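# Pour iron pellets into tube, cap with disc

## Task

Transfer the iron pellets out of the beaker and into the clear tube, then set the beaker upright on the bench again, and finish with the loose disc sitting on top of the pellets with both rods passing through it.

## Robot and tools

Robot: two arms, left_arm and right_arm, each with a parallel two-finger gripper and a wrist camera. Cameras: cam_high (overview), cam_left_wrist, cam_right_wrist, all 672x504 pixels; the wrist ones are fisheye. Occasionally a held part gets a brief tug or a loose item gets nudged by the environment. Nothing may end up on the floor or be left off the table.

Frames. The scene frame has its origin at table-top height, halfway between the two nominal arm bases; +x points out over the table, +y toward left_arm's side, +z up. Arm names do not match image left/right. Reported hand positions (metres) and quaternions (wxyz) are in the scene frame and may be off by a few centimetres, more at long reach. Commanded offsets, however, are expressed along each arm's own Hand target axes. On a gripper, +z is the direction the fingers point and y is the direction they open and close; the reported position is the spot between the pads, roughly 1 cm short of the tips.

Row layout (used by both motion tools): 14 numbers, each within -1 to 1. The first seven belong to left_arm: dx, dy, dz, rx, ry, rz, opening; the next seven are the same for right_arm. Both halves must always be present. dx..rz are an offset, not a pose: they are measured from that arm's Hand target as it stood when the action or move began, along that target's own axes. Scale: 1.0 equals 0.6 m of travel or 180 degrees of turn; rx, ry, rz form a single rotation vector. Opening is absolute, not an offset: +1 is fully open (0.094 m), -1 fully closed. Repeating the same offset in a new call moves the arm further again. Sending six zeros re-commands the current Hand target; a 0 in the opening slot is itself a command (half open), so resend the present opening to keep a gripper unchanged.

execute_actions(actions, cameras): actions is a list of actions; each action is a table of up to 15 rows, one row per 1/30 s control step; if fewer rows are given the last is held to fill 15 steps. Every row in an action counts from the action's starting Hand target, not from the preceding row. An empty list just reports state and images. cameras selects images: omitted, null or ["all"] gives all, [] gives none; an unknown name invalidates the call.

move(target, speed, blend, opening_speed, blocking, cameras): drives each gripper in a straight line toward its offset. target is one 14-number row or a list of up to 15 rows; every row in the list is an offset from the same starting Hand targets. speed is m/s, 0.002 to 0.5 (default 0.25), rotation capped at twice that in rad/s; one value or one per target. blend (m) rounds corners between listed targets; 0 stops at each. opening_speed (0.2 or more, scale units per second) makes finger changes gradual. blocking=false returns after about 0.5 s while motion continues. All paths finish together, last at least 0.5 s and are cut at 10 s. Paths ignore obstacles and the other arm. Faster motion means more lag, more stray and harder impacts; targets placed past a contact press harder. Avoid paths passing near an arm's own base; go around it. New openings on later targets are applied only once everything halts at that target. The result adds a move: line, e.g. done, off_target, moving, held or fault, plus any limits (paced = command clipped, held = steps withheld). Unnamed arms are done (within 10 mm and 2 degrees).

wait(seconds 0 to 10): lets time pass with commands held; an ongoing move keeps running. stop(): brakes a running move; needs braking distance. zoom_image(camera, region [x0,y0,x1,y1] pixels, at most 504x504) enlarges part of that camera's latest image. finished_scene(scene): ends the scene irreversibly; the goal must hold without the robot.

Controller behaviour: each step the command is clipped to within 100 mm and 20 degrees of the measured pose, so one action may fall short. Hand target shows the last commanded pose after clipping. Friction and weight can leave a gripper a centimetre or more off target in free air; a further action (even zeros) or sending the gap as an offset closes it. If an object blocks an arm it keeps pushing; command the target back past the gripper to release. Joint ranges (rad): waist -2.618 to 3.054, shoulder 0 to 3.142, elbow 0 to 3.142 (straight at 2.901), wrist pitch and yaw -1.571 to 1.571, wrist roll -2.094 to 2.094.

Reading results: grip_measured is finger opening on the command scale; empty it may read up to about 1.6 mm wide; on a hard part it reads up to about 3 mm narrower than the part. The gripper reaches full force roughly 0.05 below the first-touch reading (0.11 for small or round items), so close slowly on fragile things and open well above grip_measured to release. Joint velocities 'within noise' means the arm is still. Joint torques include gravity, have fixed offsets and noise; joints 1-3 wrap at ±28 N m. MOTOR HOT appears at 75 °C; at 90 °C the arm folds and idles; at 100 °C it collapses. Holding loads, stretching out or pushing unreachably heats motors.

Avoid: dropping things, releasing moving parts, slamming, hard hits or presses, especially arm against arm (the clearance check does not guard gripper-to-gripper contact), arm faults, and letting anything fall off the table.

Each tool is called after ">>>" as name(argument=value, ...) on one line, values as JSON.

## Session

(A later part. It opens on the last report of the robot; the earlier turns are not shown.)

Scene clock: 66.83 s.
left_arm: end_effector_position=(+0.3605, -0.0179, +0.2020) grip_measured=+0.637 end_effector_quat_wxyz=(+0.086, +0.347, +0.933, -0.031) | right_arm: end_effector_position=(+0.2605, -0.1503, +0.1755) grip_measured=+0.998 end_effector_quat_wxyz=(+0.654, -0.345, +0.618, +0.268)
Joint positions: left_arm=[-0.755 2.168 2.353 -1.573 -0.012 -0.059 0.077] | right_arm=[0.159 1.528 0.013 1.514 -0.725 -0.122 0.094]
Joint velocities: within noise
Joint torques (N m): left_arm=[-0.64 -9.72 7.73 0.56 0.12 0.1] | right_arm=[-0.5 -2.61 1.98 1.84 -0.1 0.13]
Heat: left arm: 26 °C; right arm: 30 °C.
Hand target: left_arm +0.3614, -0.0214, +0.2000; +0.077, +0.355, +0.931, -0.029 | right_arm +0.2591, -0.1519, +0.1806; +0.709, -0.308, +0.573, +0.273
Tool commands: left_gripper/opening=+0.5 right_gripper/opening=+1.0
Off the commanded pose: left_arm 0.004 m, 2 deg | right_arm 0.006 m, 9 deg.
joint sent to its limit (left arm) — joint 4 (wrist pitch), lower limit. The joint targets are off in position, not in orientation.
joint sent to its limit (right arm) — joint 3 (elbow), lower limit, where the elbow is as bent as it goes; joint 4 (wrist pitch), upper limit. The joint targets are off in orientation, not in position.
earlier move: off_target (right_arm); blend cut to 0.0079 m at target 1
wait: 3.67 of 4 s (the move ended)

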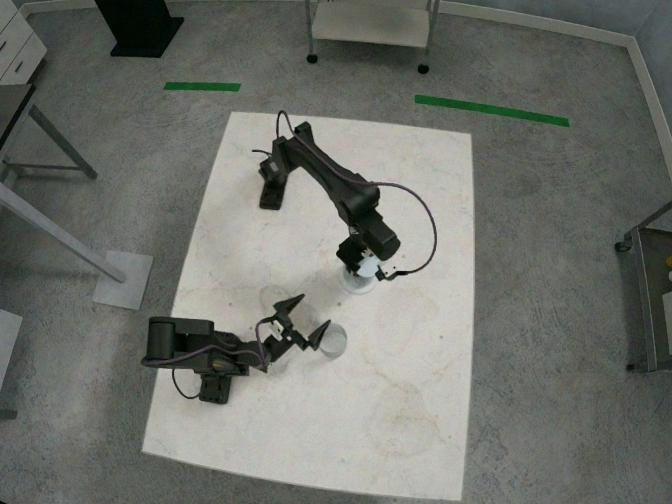

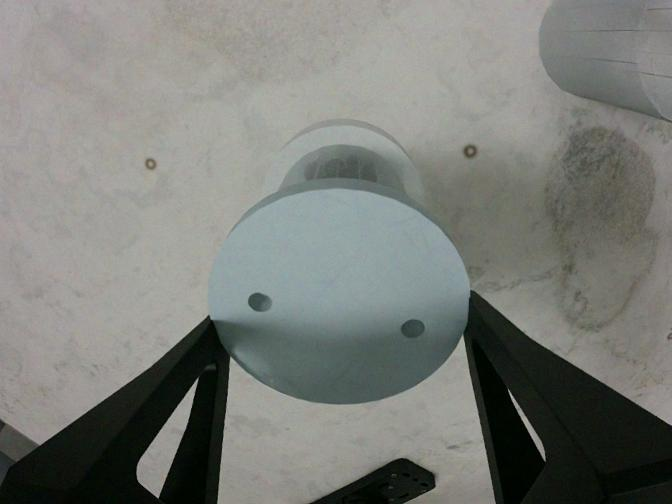

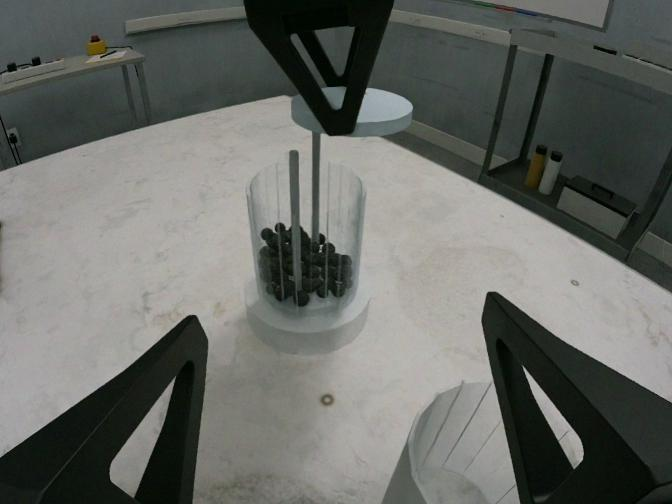

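>>> move(target=[0.0493,-0.0052,0.0053,0,0,0,0.5,0,0,0,0,0,0,1.0], speed=0.2, cameras=["cam_right_wrist", "cam_left_wrist"])

>>> zoom_image(camera="cam_right_wrist", region=[240, 70, 380, 180])

>>> zoom_image(camera="cam_left_wrist", region=[235, 280, 435, 350])

Scene clock: 78.60 s.
left_arm: end_effector_position=(+0.3474, -0.0080, +0.1800) grip_measured=+0.637 end_effector_quat_wxyz=(+0.075, +0.356, +0.931, -0.021) | right_arm: end_effector_position=(+0.2601, -0.1500, +0.1761) grip_measured=+0.998 end_effector_quat_wxyz=(+0.655, -0.346, +0.616, +0.268)
Joint positions: left_arm=[-0.764 2.071 2.112 -1.458 -0.023 -0.049 0.077] | right_arm=[0.159 1.528 0.013 1.517 -0.728 -0.122 0.094]
Joint velocities: within noise
Joint torques (N m): left_arm=[-0.68 -14.87 4.83 0.52 0.1 -0.04] | right_arm=[-0.65 -2.63 1.99 1.84 -0.04 0.11]
Heat: left arm: 26 °C; right arm: 30 °C.
Hand target: left_arm +0.3380, -0.0046, +0.1920; +0.077, +0.355, +0.931, -0.029 | right_arm +0.2591, -0.1519, +0.1806; +0.709, -0.308, +0.573, +0.273
Off the commanded pose: left_arm 0.016 m, 1 deg | right_arm 0.005 m, 9 deg.
joint sent to its limit (right arm) — joint 3 (elbow), lower limit, where the elbow is as bent as it goes; joint 4 (wrist pitch), upper limit. The joint targets are off in orientation, not in position.
move: off_target (left_arm, right_arm)
Images, in order (width x height): cam_left_wrist 672x504, cam_right_wrist 672x504.

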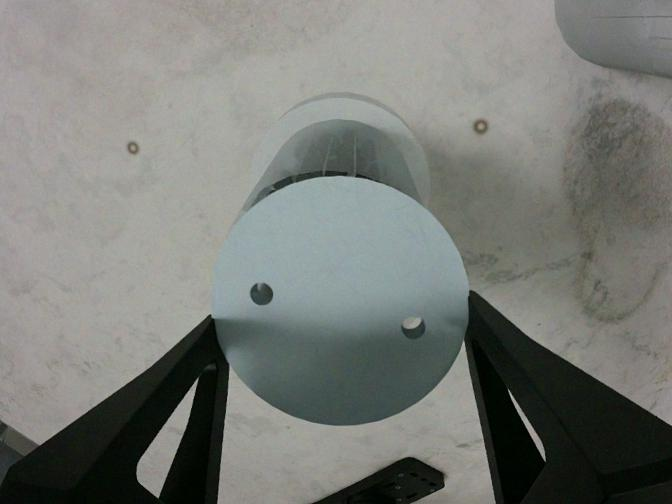

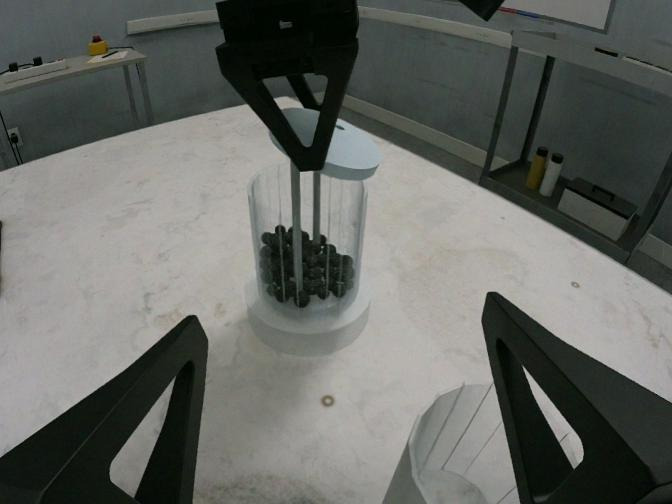

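Scaled by 3.600 from the camera's 672x504 image, which has a finer 960x720 frame.

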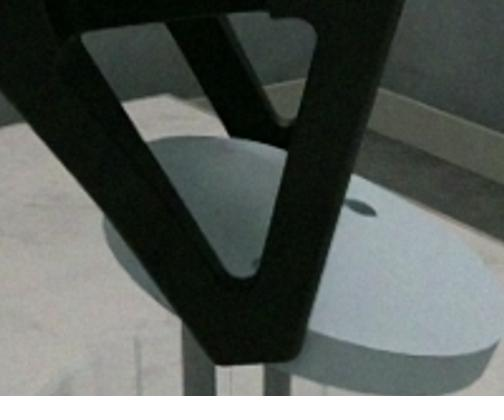

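Scaled by 2.520 from the camera's 672x504 image, which has a finer 960x720 frame.

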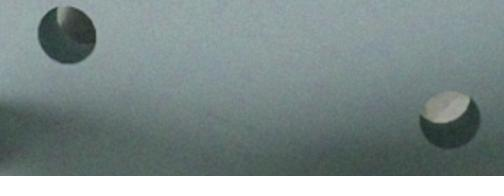

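>>> move(target=[[-0.0158,0.007,-0.0243,0,0,0,0.5,0,0,0,0,0,0,1.0],[0.0425,0.0037,-0.029,0,0,0,0.5,0,0,0,0,0,0,1.0]], speed=[0.12,0.12], blend=[0.004,0], cameras=["cam_right_wrist", "cam_left_wrist"])

>>> zoom_image(camera="cam_right_wrist", region=[220, 60, 380, 180])

Scene clock: 83.67 s.
left_arm: end_effector_position=(+0.3208, +0.0152, +0.1896) grip_measured=+0.637 end_effector_quat_wxyz=(+0.057, +0.358, +0.932, -0.017) | right_arm: end_effector_position=(+0.2597, -0.1496, +0.1761) grip_measured=+0.998 end_effector_quat_wxyz=(+0.655, -0.347, +0.615, +0.269)
Joint positions: left_arm=[-0.766 1.959 1.993 -1.487 -0.014 -0.048 0.077] | right_arm=[0.159 1.528 0.013 1.517 -0.731 -0.122 0.094]
Joint velocities: within noise
Joint torques (N m): left_arm=[-0.49 -13.75 5.42 0.65 0.1 -0.01] | right_arm=[-0.42 -2.73 1.95 1.84 -0.12 0.11]
Heat: left arm: 26 °C; right arm: 31 °C.
Hand target: left_arm +0.3186, +0.0157, +0.2050; +0.077, +0.355, +0.931, -0.029 | right_arm +0.2591, -0.1519, +0.1806; +0.709, -0.308, +0.573, +0.273
Off the commanded pose: left_arm 0.016 m, 3 deg | right_arm 0.005 m, 9 deg.
joint sent to its limit (right arm) — joint 3 (elbow), lower limit, where the elbow is as bent as it goes; joint 4 (wrist pitch), upper limit. The joint targets are off in orientation, not in position.
move: off_target (left_arm, right_arm)
Images, in order (width x height): cam_left_wrist 672x504, cam_right_wrist 672x504.

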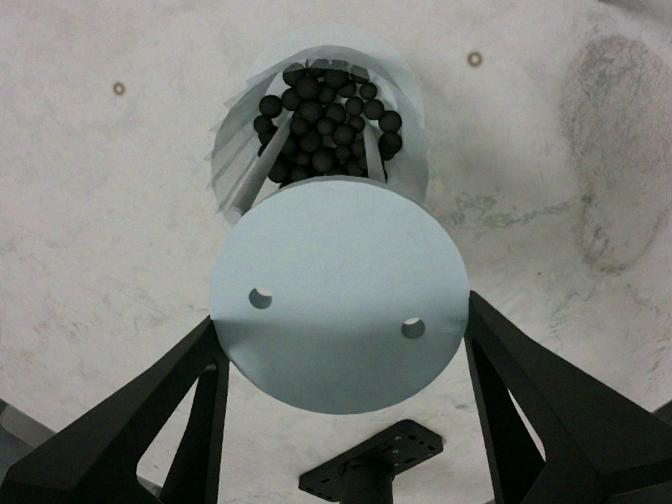

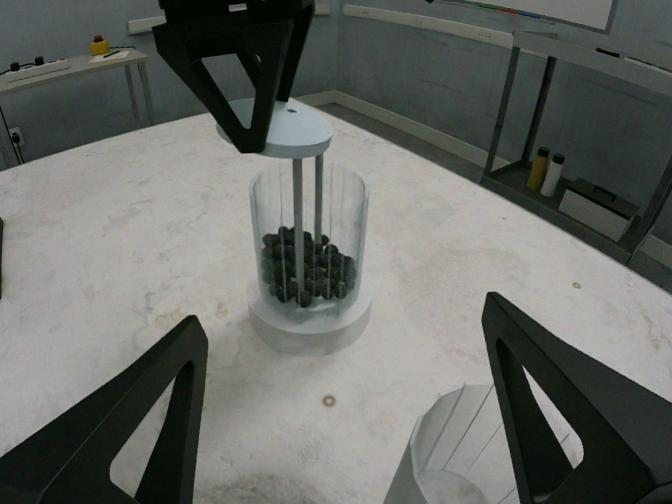

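Scaled by 3.150 from the camera's 672x504 image, which has a finer 960x720 frame.

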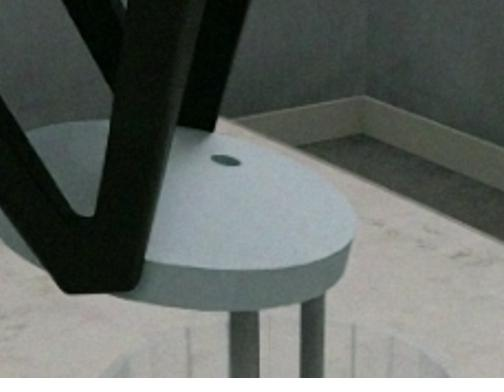

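>>> zoom_image(camera="cam_right_wrist", region=[205, 80, 345, 185])

>>> zoom_image(camera="cam_left_wrist", region=[200, 170, 480, 420])

Scaled by 3.600 from the camera's 672x504 image, which has a finer 960x720 frame.

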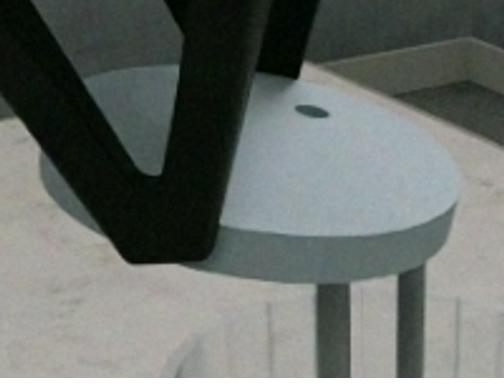

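Scaled by 1.800 from the camera's 672x504 image, which has a finer 960x720 frame.

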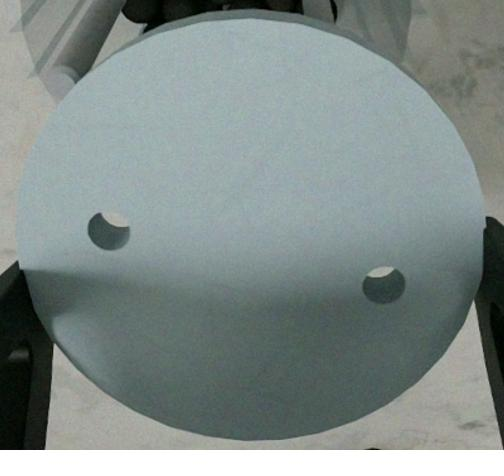

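>>> move(target=[[-0.0335,0.0185,-0.0705,0,-0.031,0,0.5,0,0,0,0,0,0,1.0],[-0.0412,0.019,0.017,0,-0.031,0,0.5,0,0,0,0,0,0,1.0]], speed=[0.25,0.12], blend=[0.004,0], cameras=["cam_right_wrist", "cam_left_wrist"])

>>> zoom_image(camera="cam_right_wrist", region=[225, 70, 385, 180])

>>> zoom_image(camera="cam_left_wrist", region=[230, 280, 440, 350])

Scene clock: 97.87 s.
left_arm: end_effector_position=(+0.3406, +0.0081, +0.1836) grip_measured=+0.637 end_effector_quat_wxyz=(+0.092, +0.351, +0.931, -0.033) | right_arm: end_effector_position=(+0.2597, -0.1496, +0.1761) grip_measured=+0.998 end_effector_quat_wxyz=(+0.655, -0.347, +0.615, +0.269)
Joint positions: left_arm=[-0.743 1.948 1.941 -1.367 -0.011 -0.037 0.077] | right_arm=[0.159 1.528 0.013 1.517 -0.731 -0.122 0.094]
Joint velocities: within noise
Joint torques (N m): left_arm=[0.5 -13.72 5.64 1.03 0.08 0.08] | right_arm=[-0.55 -2.67 2.04 1.86 -0.04 0.13]
Heat: left arm: 26 °C; right arm: 31 °C.
Hand target: left_arm +0.3456, +0.0069, +0.1990; +0.122, +0.353, +0.926, -0.046 | right_arm +0.2591, -0.1519, +0.1806; +0.709, -0.308, +0.573, +0.273
Off the commanded pose: left_arm 0.016 m, 4 deg | right_arm 0.005 m, 9 deg.
joint sent to its limit (right arm) — joint 3 (elbow), lower limit, where the elbow is as bent as it goes; joint 4 (wrist pitch), upper limit. The joint targets are off in orientation, not in position.
move: off_target (left_arm, right_arm)
Images, in order (width x height): cam_left_wrist 672x504, cam_right_wrist 672x504.

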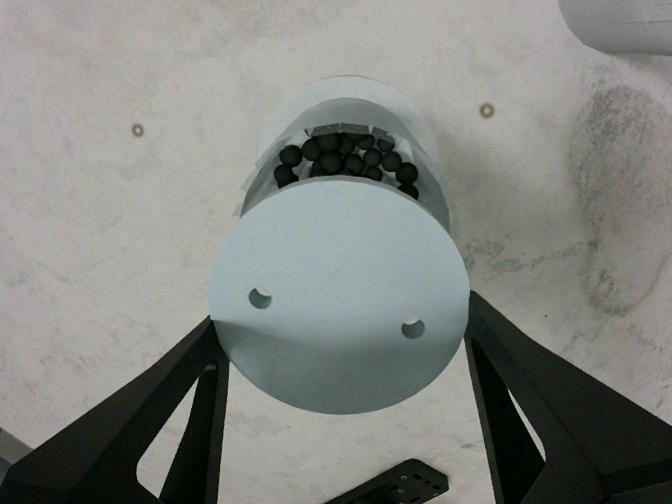

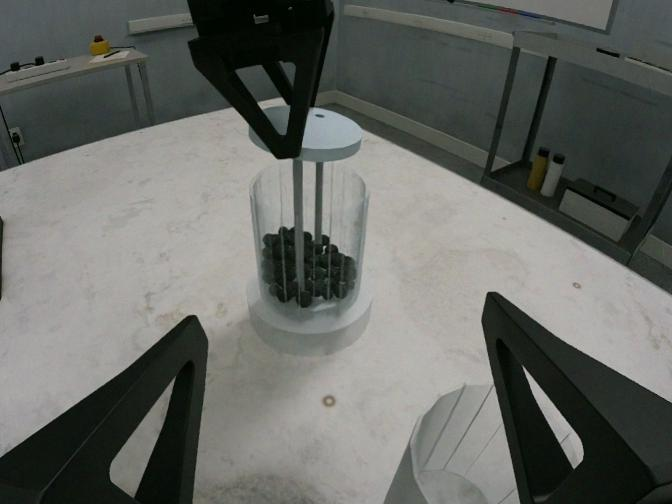

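Scaled by 3.150 from the camera's 672x504 image, which has a finer 960x720 frame.

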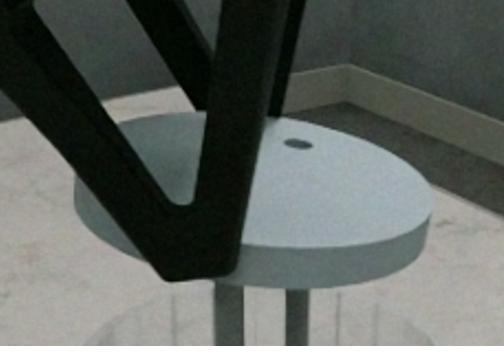

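Scaled by 2.400 from the camera's 672x504 image, which has a finer 960x720 frame.

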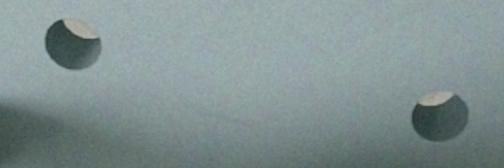

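>>> zoom_image(camera="cam_left_wrist", region=[245, 283, 277, 313])

>>> zoom_image(camera="cam_left_wrist", region=[397, 313, 429, 343])

>>> zoom_image(camera="cam_right_wrist", region=[280, 90, 340, 180])

Scaled by 15.750 from the camera's 672x504 image, which has a finer 960x720 frame.

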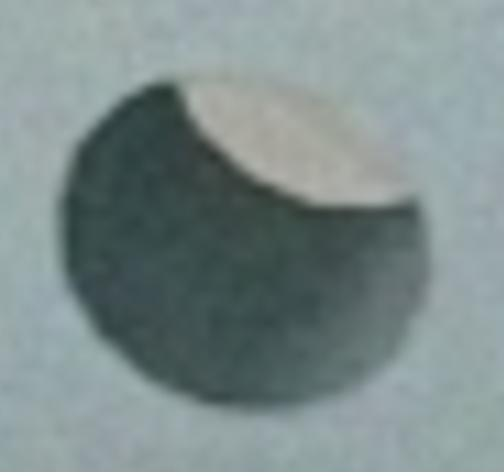

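Scaled by 15.750 from the camera's 672x504 image, which has a finer 960x720 frame.

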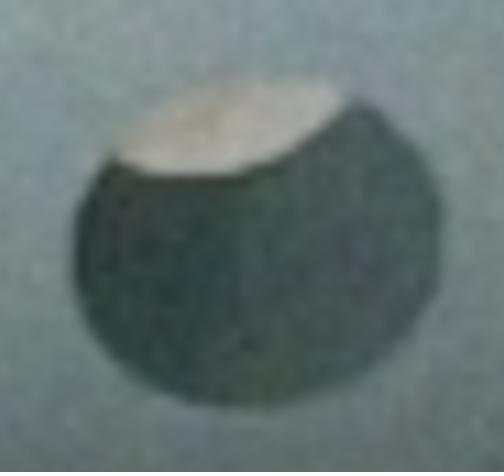

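Scaled by 5.600 from the camera's 672x504 image, which has a finer 960x720 frame.

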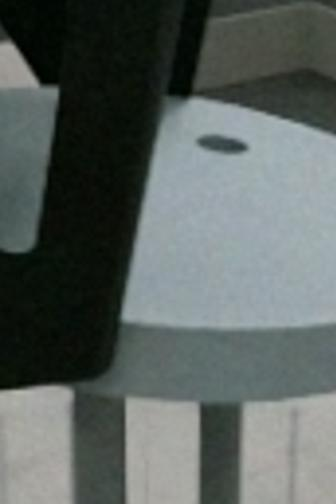

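>>> move(target=[-0.0067,0.0052,-0.0102,-0.0108,-0.0262,-0.0358,0.5,0,0,0,0,0,0,1.0], speed=0.2, cameras=["cam_right_wrist", "cam_left_wrist"])

>>> zoom_image(camera="cam_right_wrist", region=[225, 70, 385, 180])

>>> zoom_image(camera="cam_left_wrist", region=[230, 280, 440, 350])

Scene clock: 106.37 s.
left_arm: end_effector_position=(+0.3465, +0.0106, +0.1839) grip_measured=+0.637 end_effector_quat_wxyz=(+0.124, +0.306, +0.943, -0.038) | right_arm: end_effector_position=(+0.2597, -0.1496, +0.1761) grip_measured=+0.998 end_effector_quat_wxyz=(+0.655, -0.347, +0.615, +0.269)
Joint positions: left_arm=[-0.74 1.891 1.85 -1.272 -0.037 -0.125 0.077] | right_arm=[0.159 1.528 0.013 1.517 -0.731 -0.122 0.094]
Joint velocities: within noise
Joint torques (N m): left_arm=[-0.55 -14.76 5.79 1.17 -0.1 -0.16] | right_arm=[-0.55 -2.67 1.98 1.86 -0.07 0.13]
Heat: left arm: 27 °C; right arm: 32 °C.
Hand target: left_arm +0.3494, +0.0077, +0.2059; +0.163, +0.296, +0.940, -0.052 | right_arm +0.2591, -0.1519, +0.1806; +0.709, -0.308, +0.573, +0.273
Off the commanded pose: left_arm 0.022 m, 5 deg | right_arm 0.005 m, 9 deg.
joint sent to its limit (right arm) — joint 3 (elbow), lower limit, where the elbow is as bent as it goes; joint 4 (wrist pitch), upper limit. The joint targets are off in orientation, not in position.
move: off_target (left_arm, right_arm)
Images, in order (width x height): cam_left_wrist 672x504, cam_right_wrist 672x504.

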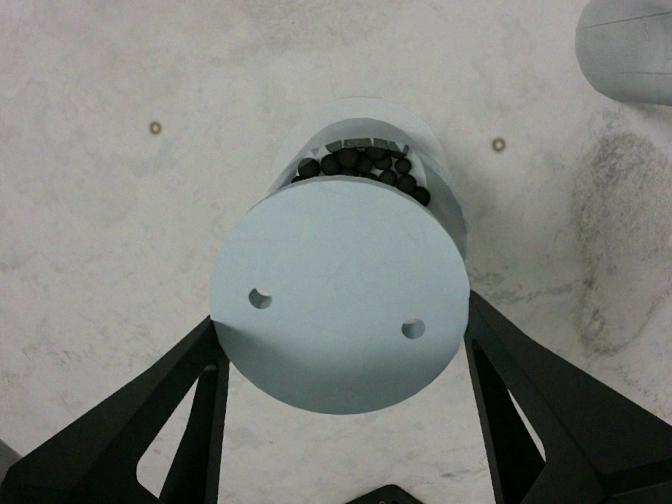

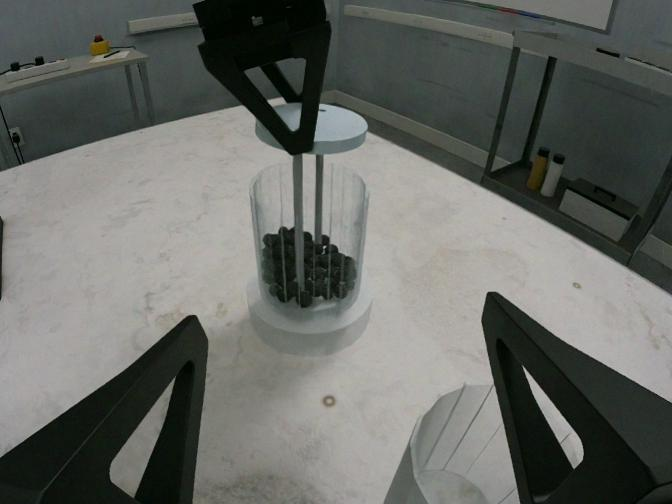

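Scaled by 3.150 from the camera's 672x504 image, which has a finer 960x720 frame.

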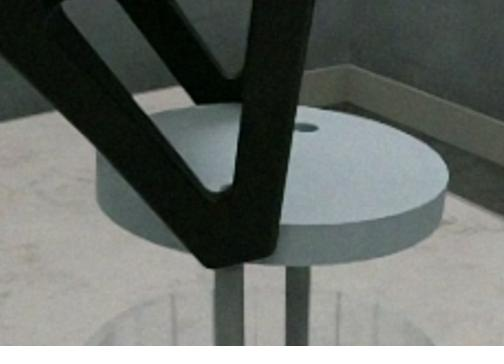

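Scaled by 2.400 from the camera's 672x504 image, which has a finer 960x720 frame.

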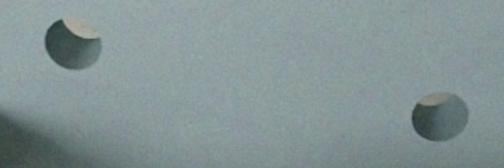

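>>> move(target=[[0.002,-0.0285,-0.0113,0,-0.0056,0,0.5,0,0,0,0,0,0,1.0],[-0.001,0.0018,-0.0103,0,-0.0056,0,0.5,0,0,0,0,0,0,1.0],[0.013,0.0018,0.029,0,-0.0056,0,0.5,0,0,0,0,0,0,1.0]], speed=[0.15,0.12,0.08], cameras=["cam_right_wrist", "cam_left_wrist"])

>>> zoom_image(camera="cam_right_wrist", region=[245, 90, 385, 180])

>>> zoom_image(camera="cam_left_wrist", region=[230, 280, 440, 350])

Scene clock: 111.73 s.
left_arm: end_effector_position=(+0.3457, +0.0121, +0.1799) grip_measured=+0.637 end_effector_quat_wxyz=(+0.151, +0.290, +0.944, -0.047) | right_arm: end_effector_position=(+0.2597, -0.1496, +0.1761) grip_measured=+0.998 end_effector_quat_wxyz=(+0.655, -0.347, +0.615, +0.269)
Joint positions: left_arm=[-0.744 1.824 1.73 -1.165 -0.05 -0.157 0.077] | right_arm=[0.159 1.528 0.013 1.517 -0.731 -0.122 0.094]
Joint velocities: within noise
Joint torques (N m): left_arm=[0.03 -11.37 4.78 1.3 -0.01 0.06] | right_arm=[-0.57 -2.7 1.89 1.84 -0.09 0.1]
Heat: left arm: 28 °C; right arm: 32 °C.
Hand target: left_arm +0.3488, +0.0094, +0.1869; +0.171, +0.296, +0.938, -0.054 | right_arm +0.2591, -0.1519, +0.1806; +0.709, -0.308, +0.573, +0.273
Off the commanded pose: left_arm 0.008 m, 3 deg | right_arm 0.005 m, 9 deg.
joint sent to its limit (right arm) — joint 3 (elbow), lower limit, where the elbow is as bent as it goes; joint 4 (wrist pitch), upper limit. The joint targets are off in orientation, not in position.
move: off_target (left_arm, right_arm)
Images, in order (width x height): cam_left_wrist 672x504, cam_right_wrist 672x504.

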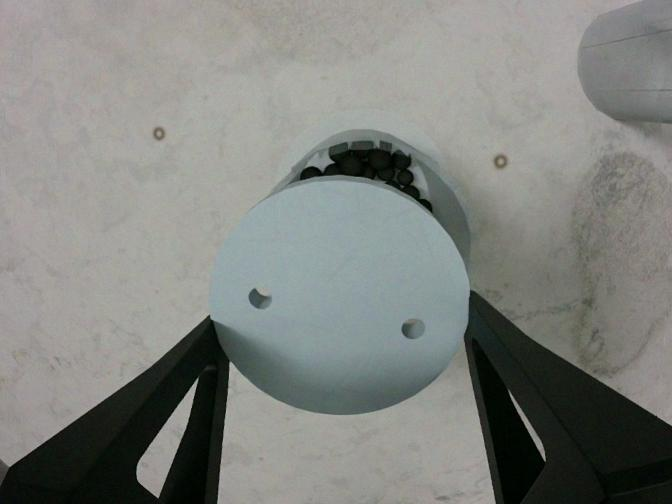

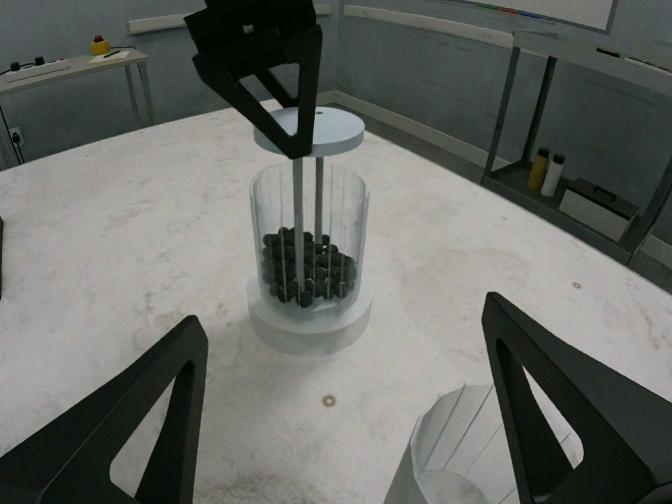

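Scaled by 3.600 from the camera's 672x504 image, which has a finer 960x720 frame.

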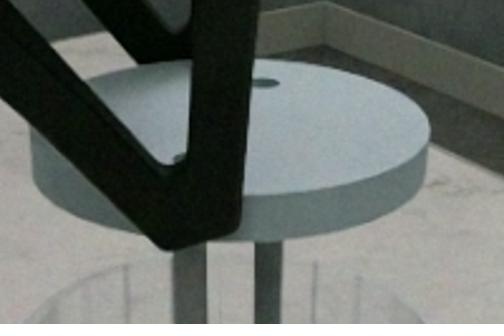

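Scaled by 2.400 from the camera's 672x504 image, which has a finer 960x720 frame.

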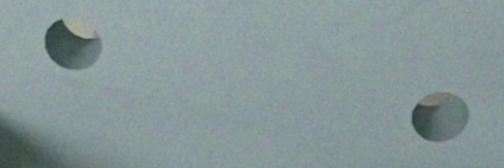

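>>> zoom_image(camera="cam_left_wrist", region=[240, 90, 500, 285])

>>> zoom_image(camera="cam_right_wrist", region=[280, 95, 340, 170])

Scaled by 1.938 from the camera's 672x504 image, which has a finer 960x720 frame.

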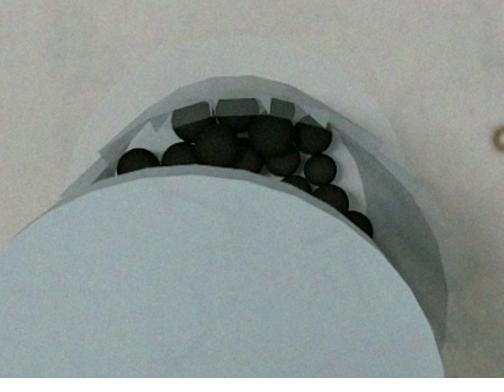

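Scaled by 6.720 from the camera's 672x504 image, which has a finer 960x720 frame.

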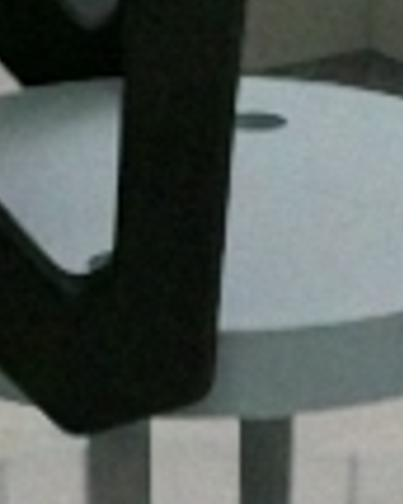

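>>> move(target=[[-0.0072,-0.0175,-0.0153,0,0,0,0.5,0,0,0,0,0,0,1.0],[-0.0012,-0.0175,0.0002,0,0,0,0.5,0,0,0,0,0,0,1.0]], speed=[0.12,0.08], cameras=["cam_right_wrist", "cam_left_wrist"])

>>> zoom_image(camera="cam_right_wrist", region=[255, 90, 365, 170])

>>> zoom_image(camera="cam_left_wrist", region=[230, 280, 440, 350])

Scene clock: 123.60 s.
left_arm: end_effector_position=(+0.3388, +0.0033, +0.1807) grip_measured=+0.637 end_effector_quat_wxyz=(+0.152, +0.303, +0.940, -0.049) | right_arm: end_effector_position=(+0.2597, -0.1496, +0.1761) grip_measured=+0.998 end_effector_quat_wxyz=(+0.655, -0.347, +0.615, +0.269)
Joint positions: left_arm=[-0.772 1.824 1.732 -1.162 -0.052 -0.157 0.077] | right_arm=[0.159 1.528 0.013 1.517 -0.731 -0.122 0.094]
Joint velocities: within noise
Joint torques (N m): left_arm=[-0.4 -10.43 5.52 1.23 -0.08 -0.1] | right_arm=[-0.59 -2.7 1.91 1.86 -0.06 0.13]
Heat: left arm: 28 °C; right arm: 32 °C.
Hand target: left_arm +0.3433, +0.0004, +0.1871; +0.171, +0.296, +0.938, -0.054 | right_arm +0.2591, -0.1519, +0.1806; +0.709, -0.308, +0.573, +0.273
Off the commanded pose: left_arm 0.008 m, 2 deg | right_arm 0.005 m, 9 deg.
joint sent to its limit (right arm) — joint 3 (elbow), lower limit, where the elbow is as bent as it goes; joint 4 (wrist pitch), upper limit. The joint targets are off in orientation, not in position.
move: off_target (right_arm)
Images, in order (width x height): cam_left_wrist 672x504, cam_right_wrist 672x504.

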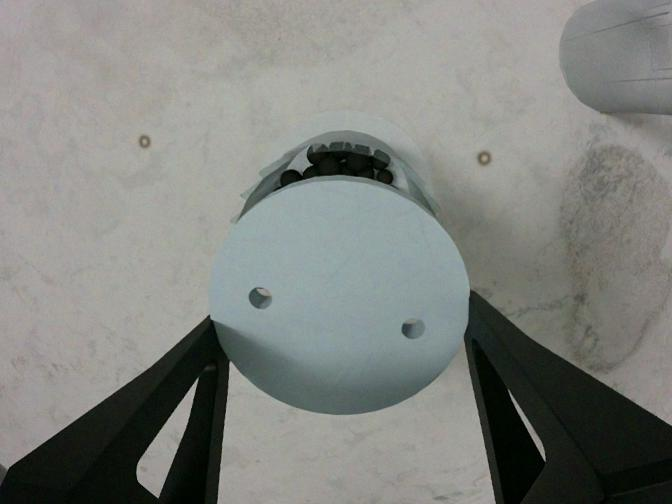

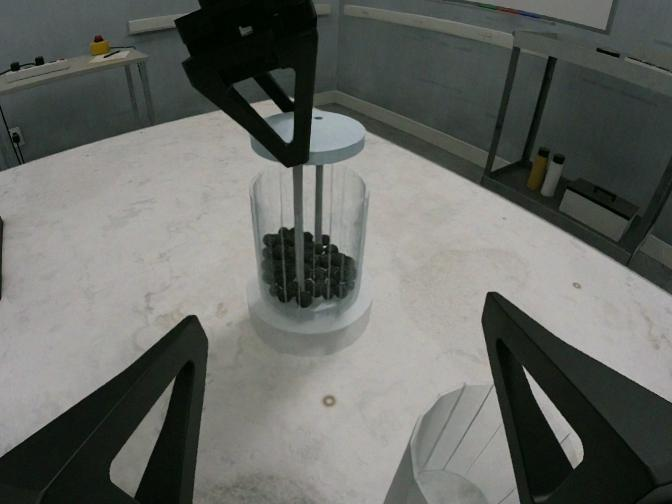

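Scaled by 4.582 from the camera's 672x504 image, which has a finer 960x720 frame.

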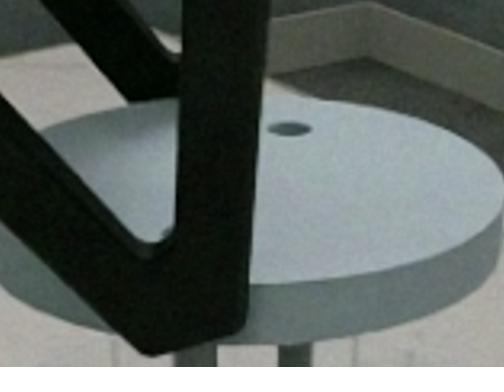

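Scaled by 2.400 from the camera's 672x504 image, which has a finer 960x720 frame.

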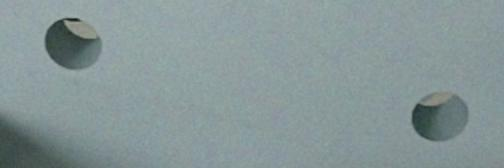

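>>> zoom_image(camera="cam_left_wrist", region=[245, 283, 277, 313])

>>> zoom_image(camera="cam_left_wrist", region=[397, 313, 429, 343])

Scaled by 15.750 from the camera's 672x504 image, which has a finer 960x720 frame.

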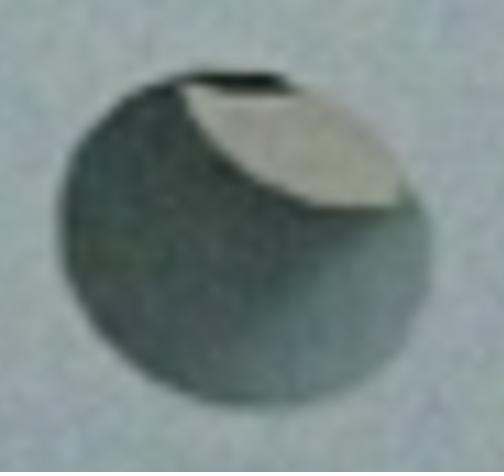

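Scaled by 15.750 from the camera's 672x504 image, which has a finer 960x720 frame.

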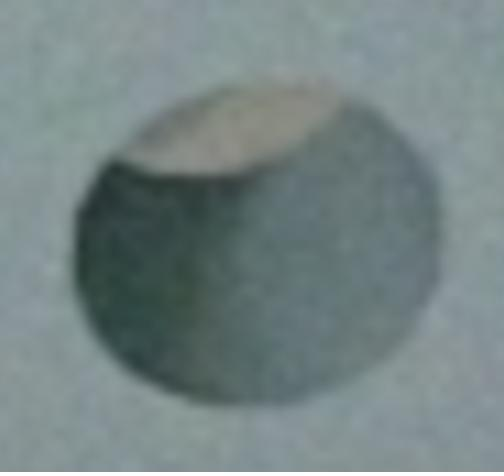

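>>> move(target=[[-0.0067,-0.0238,-0.0205,0,0,0,0.5,0,0,0,0,0,0,1.0],[-0.01,0.0067,-0.0193,0,0,0,0.5,0,0,0,0,0,0,1.0],[-0.0023,0.0067,0.001,0,0,0,0.5,0,0,0,0,0,0,1.0],[0.0088,0.0067,0.0307,0,0,0,0.5,0,0,0,0,0,0,1.0]], speed=[0.15,0.12,0.08,0.06], cameras=["cam_right_wrist", "cam_left_wrist"])

>>> zoom_image(camera="cam_right_wrist", region=[255, 90, 365, 170])

>>> zoom_image(camera="cam_left_wrist", region=[230, 270, 440, 350])

Scene clock: 129.10 s.
left_arm: end_effector_position=(+0.3453, +0.0033, +0.1788) grip_measured=+0.637 end_effector_quat_wxyz=(+0.175, +0.290, +0.939, -0.057) | right_arm: end_effector_position=(+0.2597, -0.1496, +0.1761) grip_measured=+0.998 end_effector_quat_wxyz=(+0.655, -0.347, +0.615, +0.269)
Joint positions: left_arm=[-0.764 1.795 1.672 -1.084 -0.06 -0.171 0.077] | right_arm=[0.159 1.528 0.013 1.517 -0.731 -0.122 0.094]
Joint velocities: within noise
Joint torques (N m): left_arm=[0.18 -8.36 3.7 1.32 0.04 0.07] | right_arm=[-0.55 -2.67 1.95 1.85 -0.08 0.15]
Heat: left arm: 27 °C; right arm: 32 °C.
Hand target: left_arm +0.3469, +0.0027, +0.1680; +0.171, +0.296, +0.938, -0.054 | right_arm +0.2591, -0.1519, +0.1806; +0.709, -0.308, +0.573, +0.273
Off the commanded pose: left_arm 0.011 m, 1 deg | right_arm 0.005 m, 9 deg.
joint sent to its limit (right arm) — joint 3 (elbow), lower limit, where the elbow is as bent as it goes; joint 4 (wrist pitch), upper limit. The joint targets are off in orientation, not in position.
move: off_target (left_arm, right_arm)
Images, in order (width x height): cam_left_wrist 672x504, cam_right_wrist 672x504.

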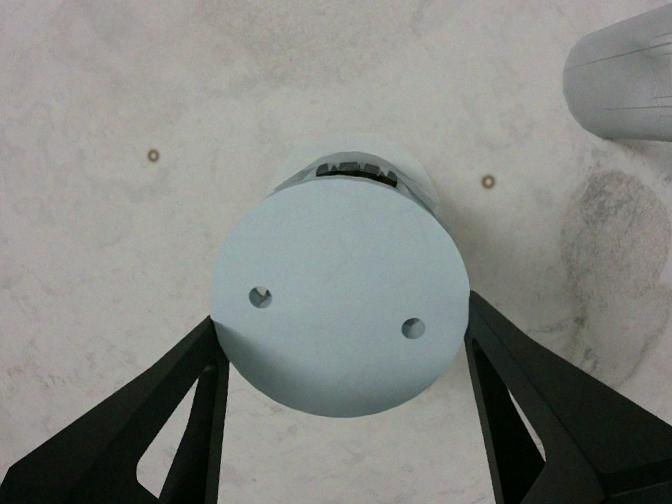

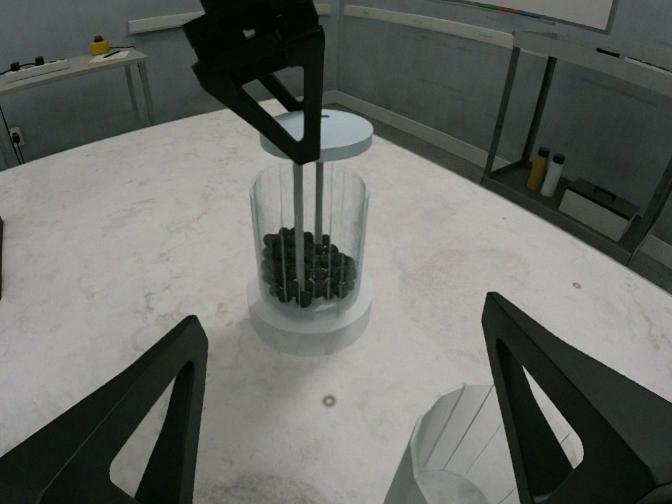

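Scaled by 4.582 from the camera's 672x504 image, which has a finer 960x720 frame.

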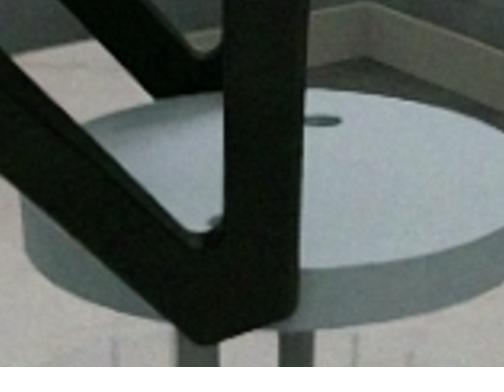

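Scaled by 2.400 from the camera's 672x504 image, which has a finer 960x720 frame.

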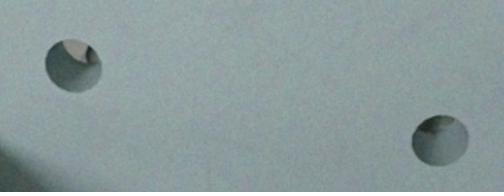

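>>> zoom_image(camera="cam_left_wrist", region=[245, 282, 277, 312])

>>> zoom_image(camera="cam_left_wrist", region=[397, 313, 429, 343])

Scaled by 15.750 from the camera's 672x504 image, which has a finer 960x720 frame.

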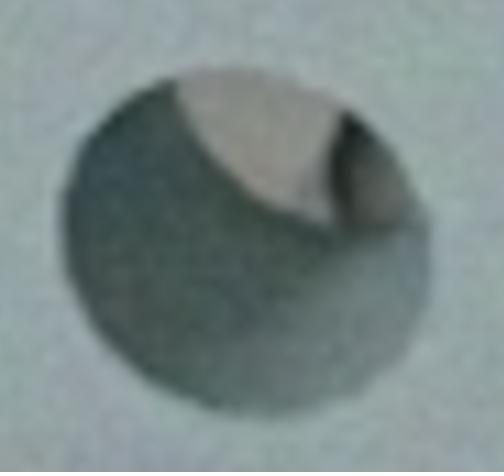

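Scaled by 15.750 from the camera's 672x504 image, which has a finer 960x720 frame.

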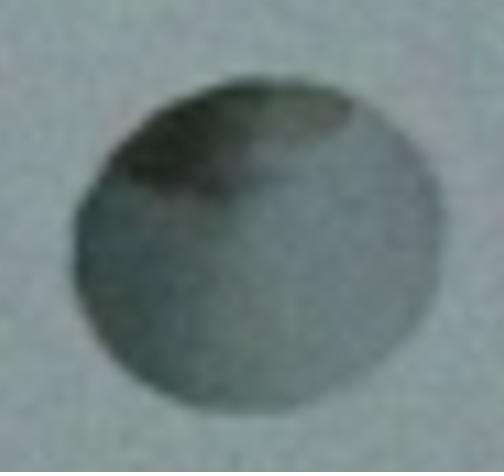

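>>> move(target=[[-0.0077,-0.0318,-0.0542,-0.002,0,-0.0052,0.5,0,0,0,0,0,0,1.0],[-0.0157,-0.0023,-0.051,-0.002,0,-0.0052,0.5,0,0,0,0,0,0,1.0],[-0.0062,-0.0023,-0.0262,-0.002,0,-0.0052,0.5,0,0,0,0,0,0,1.0],[0.0043,-0.0023,0.002,-0.002,0,-0.0052,0.5,0,0,0,0,0,0,1.0],[-0.0003,-0.0028,0.0037,-0.002,0,-0.0052,0.5,0,0,0,0,0,0,1.0]], speed=[0.2,0.15,0.1,0.05,0.03], cameras=["cam_right_wrist", "cam_left_wrist"])

>>> zoom_image(camera="cam_right_wrist", region=[255, 90, 365, 170])

>>> zoom_image(camera="cam_left_wrist", region=[245, 282, 277, 312])

>>> zoom_image(camera="cam_left_wrist", region=[397, 313, 429, 343])

Scene clock: 135.60 s.
left_arm: end_effector_position=(+0.3425, +0.0030, +0.1784) grip_measured=+0.637 end_effector_quat_wxyz=(+0.175, +0.287, +0.940, -0.055) | right_arm: end_effector_position=(+0.2597, -0.1496, +0.1761) grip_measured=+0.998 end_effector_quat_wxyz=(+0.655, -0.347, +0.615, +0.269)
Joint positions: left_arm=[-0.773 1.789 1.663 -1.082 -0.069 -0.184 0.077] | right_arm=[0.159 1.528 0.013 1.517 -0.731 -0.122 0.094]
Joint velocities: within noise
Joint torques (N m): left_arm=[-0.32 -7.35 4.44 1.38 0.03 0.08] | right_arm=[-0.53 -2.67 2.09 1.85 -0.04 0.16]
Heat: left arm: 27 °C; right arm: 32 °C.
Hand target: left_arm +0.3467, +0.0008, +0.1660; +0.172, +0.288, +0.941, -0.053 | right_arm +0.2591, -0.1519, +0.1806; +0.709, -0.308, +0.573, +0.273
Off the commanded pose: left_arm 0.013 m, 0 deg | right_arm 0.005 m, 9 deg.
joint sent to its limit (right arm) — joint 3 (elbow), lower limit, where the elbow is as bent as it goes; joint 4 (wrist pitch), upper limit. The joint targets are off in orientation, not in position.
move: off_target (left_arm, right_arm)
Images, in order (width x height): cam_left_wrist 672x504, cam_right_wrist 672x504.

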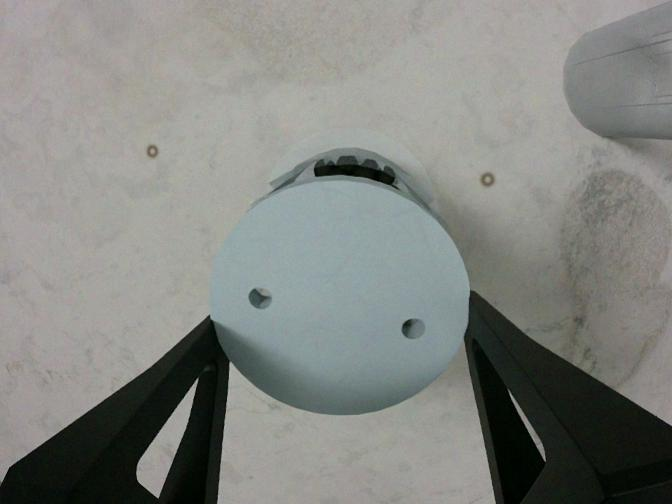

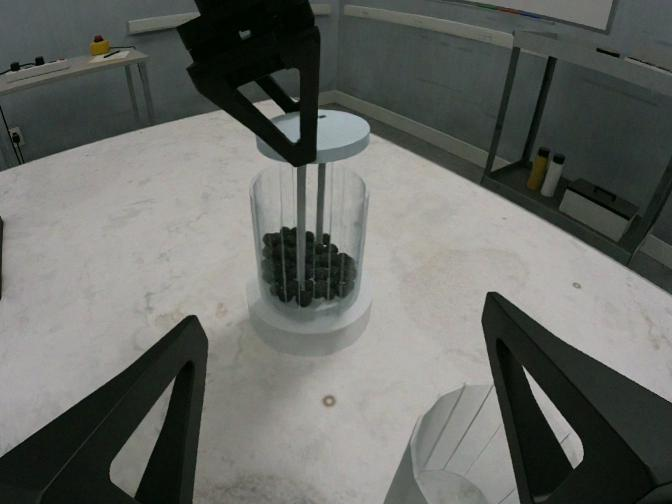

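Scaled by 4.582 from the camera's 672x504 image, which has a finer 960x720 frame.

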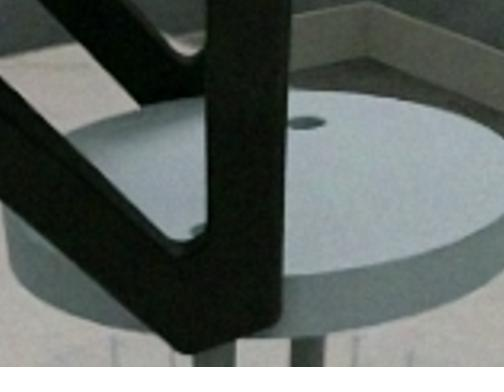

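Scaled by 15.750 from the camera's 672x504 image, which has a finer 960x720 frame.

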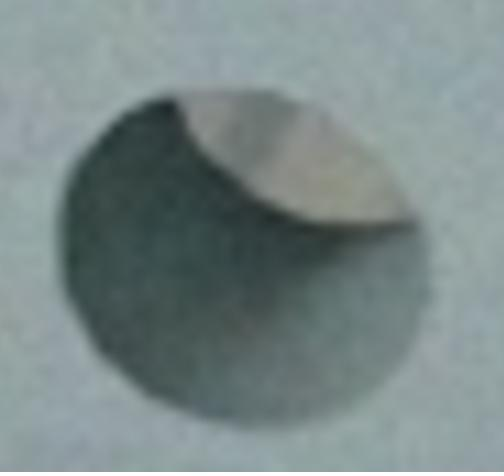

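Scaled by 15.750 from the camera's 672x504 image, which has a finer 960x720 frame.

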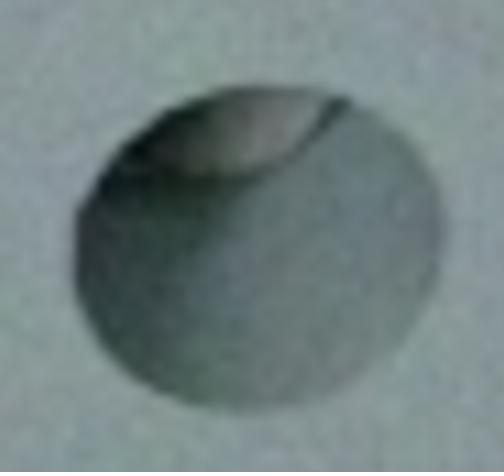

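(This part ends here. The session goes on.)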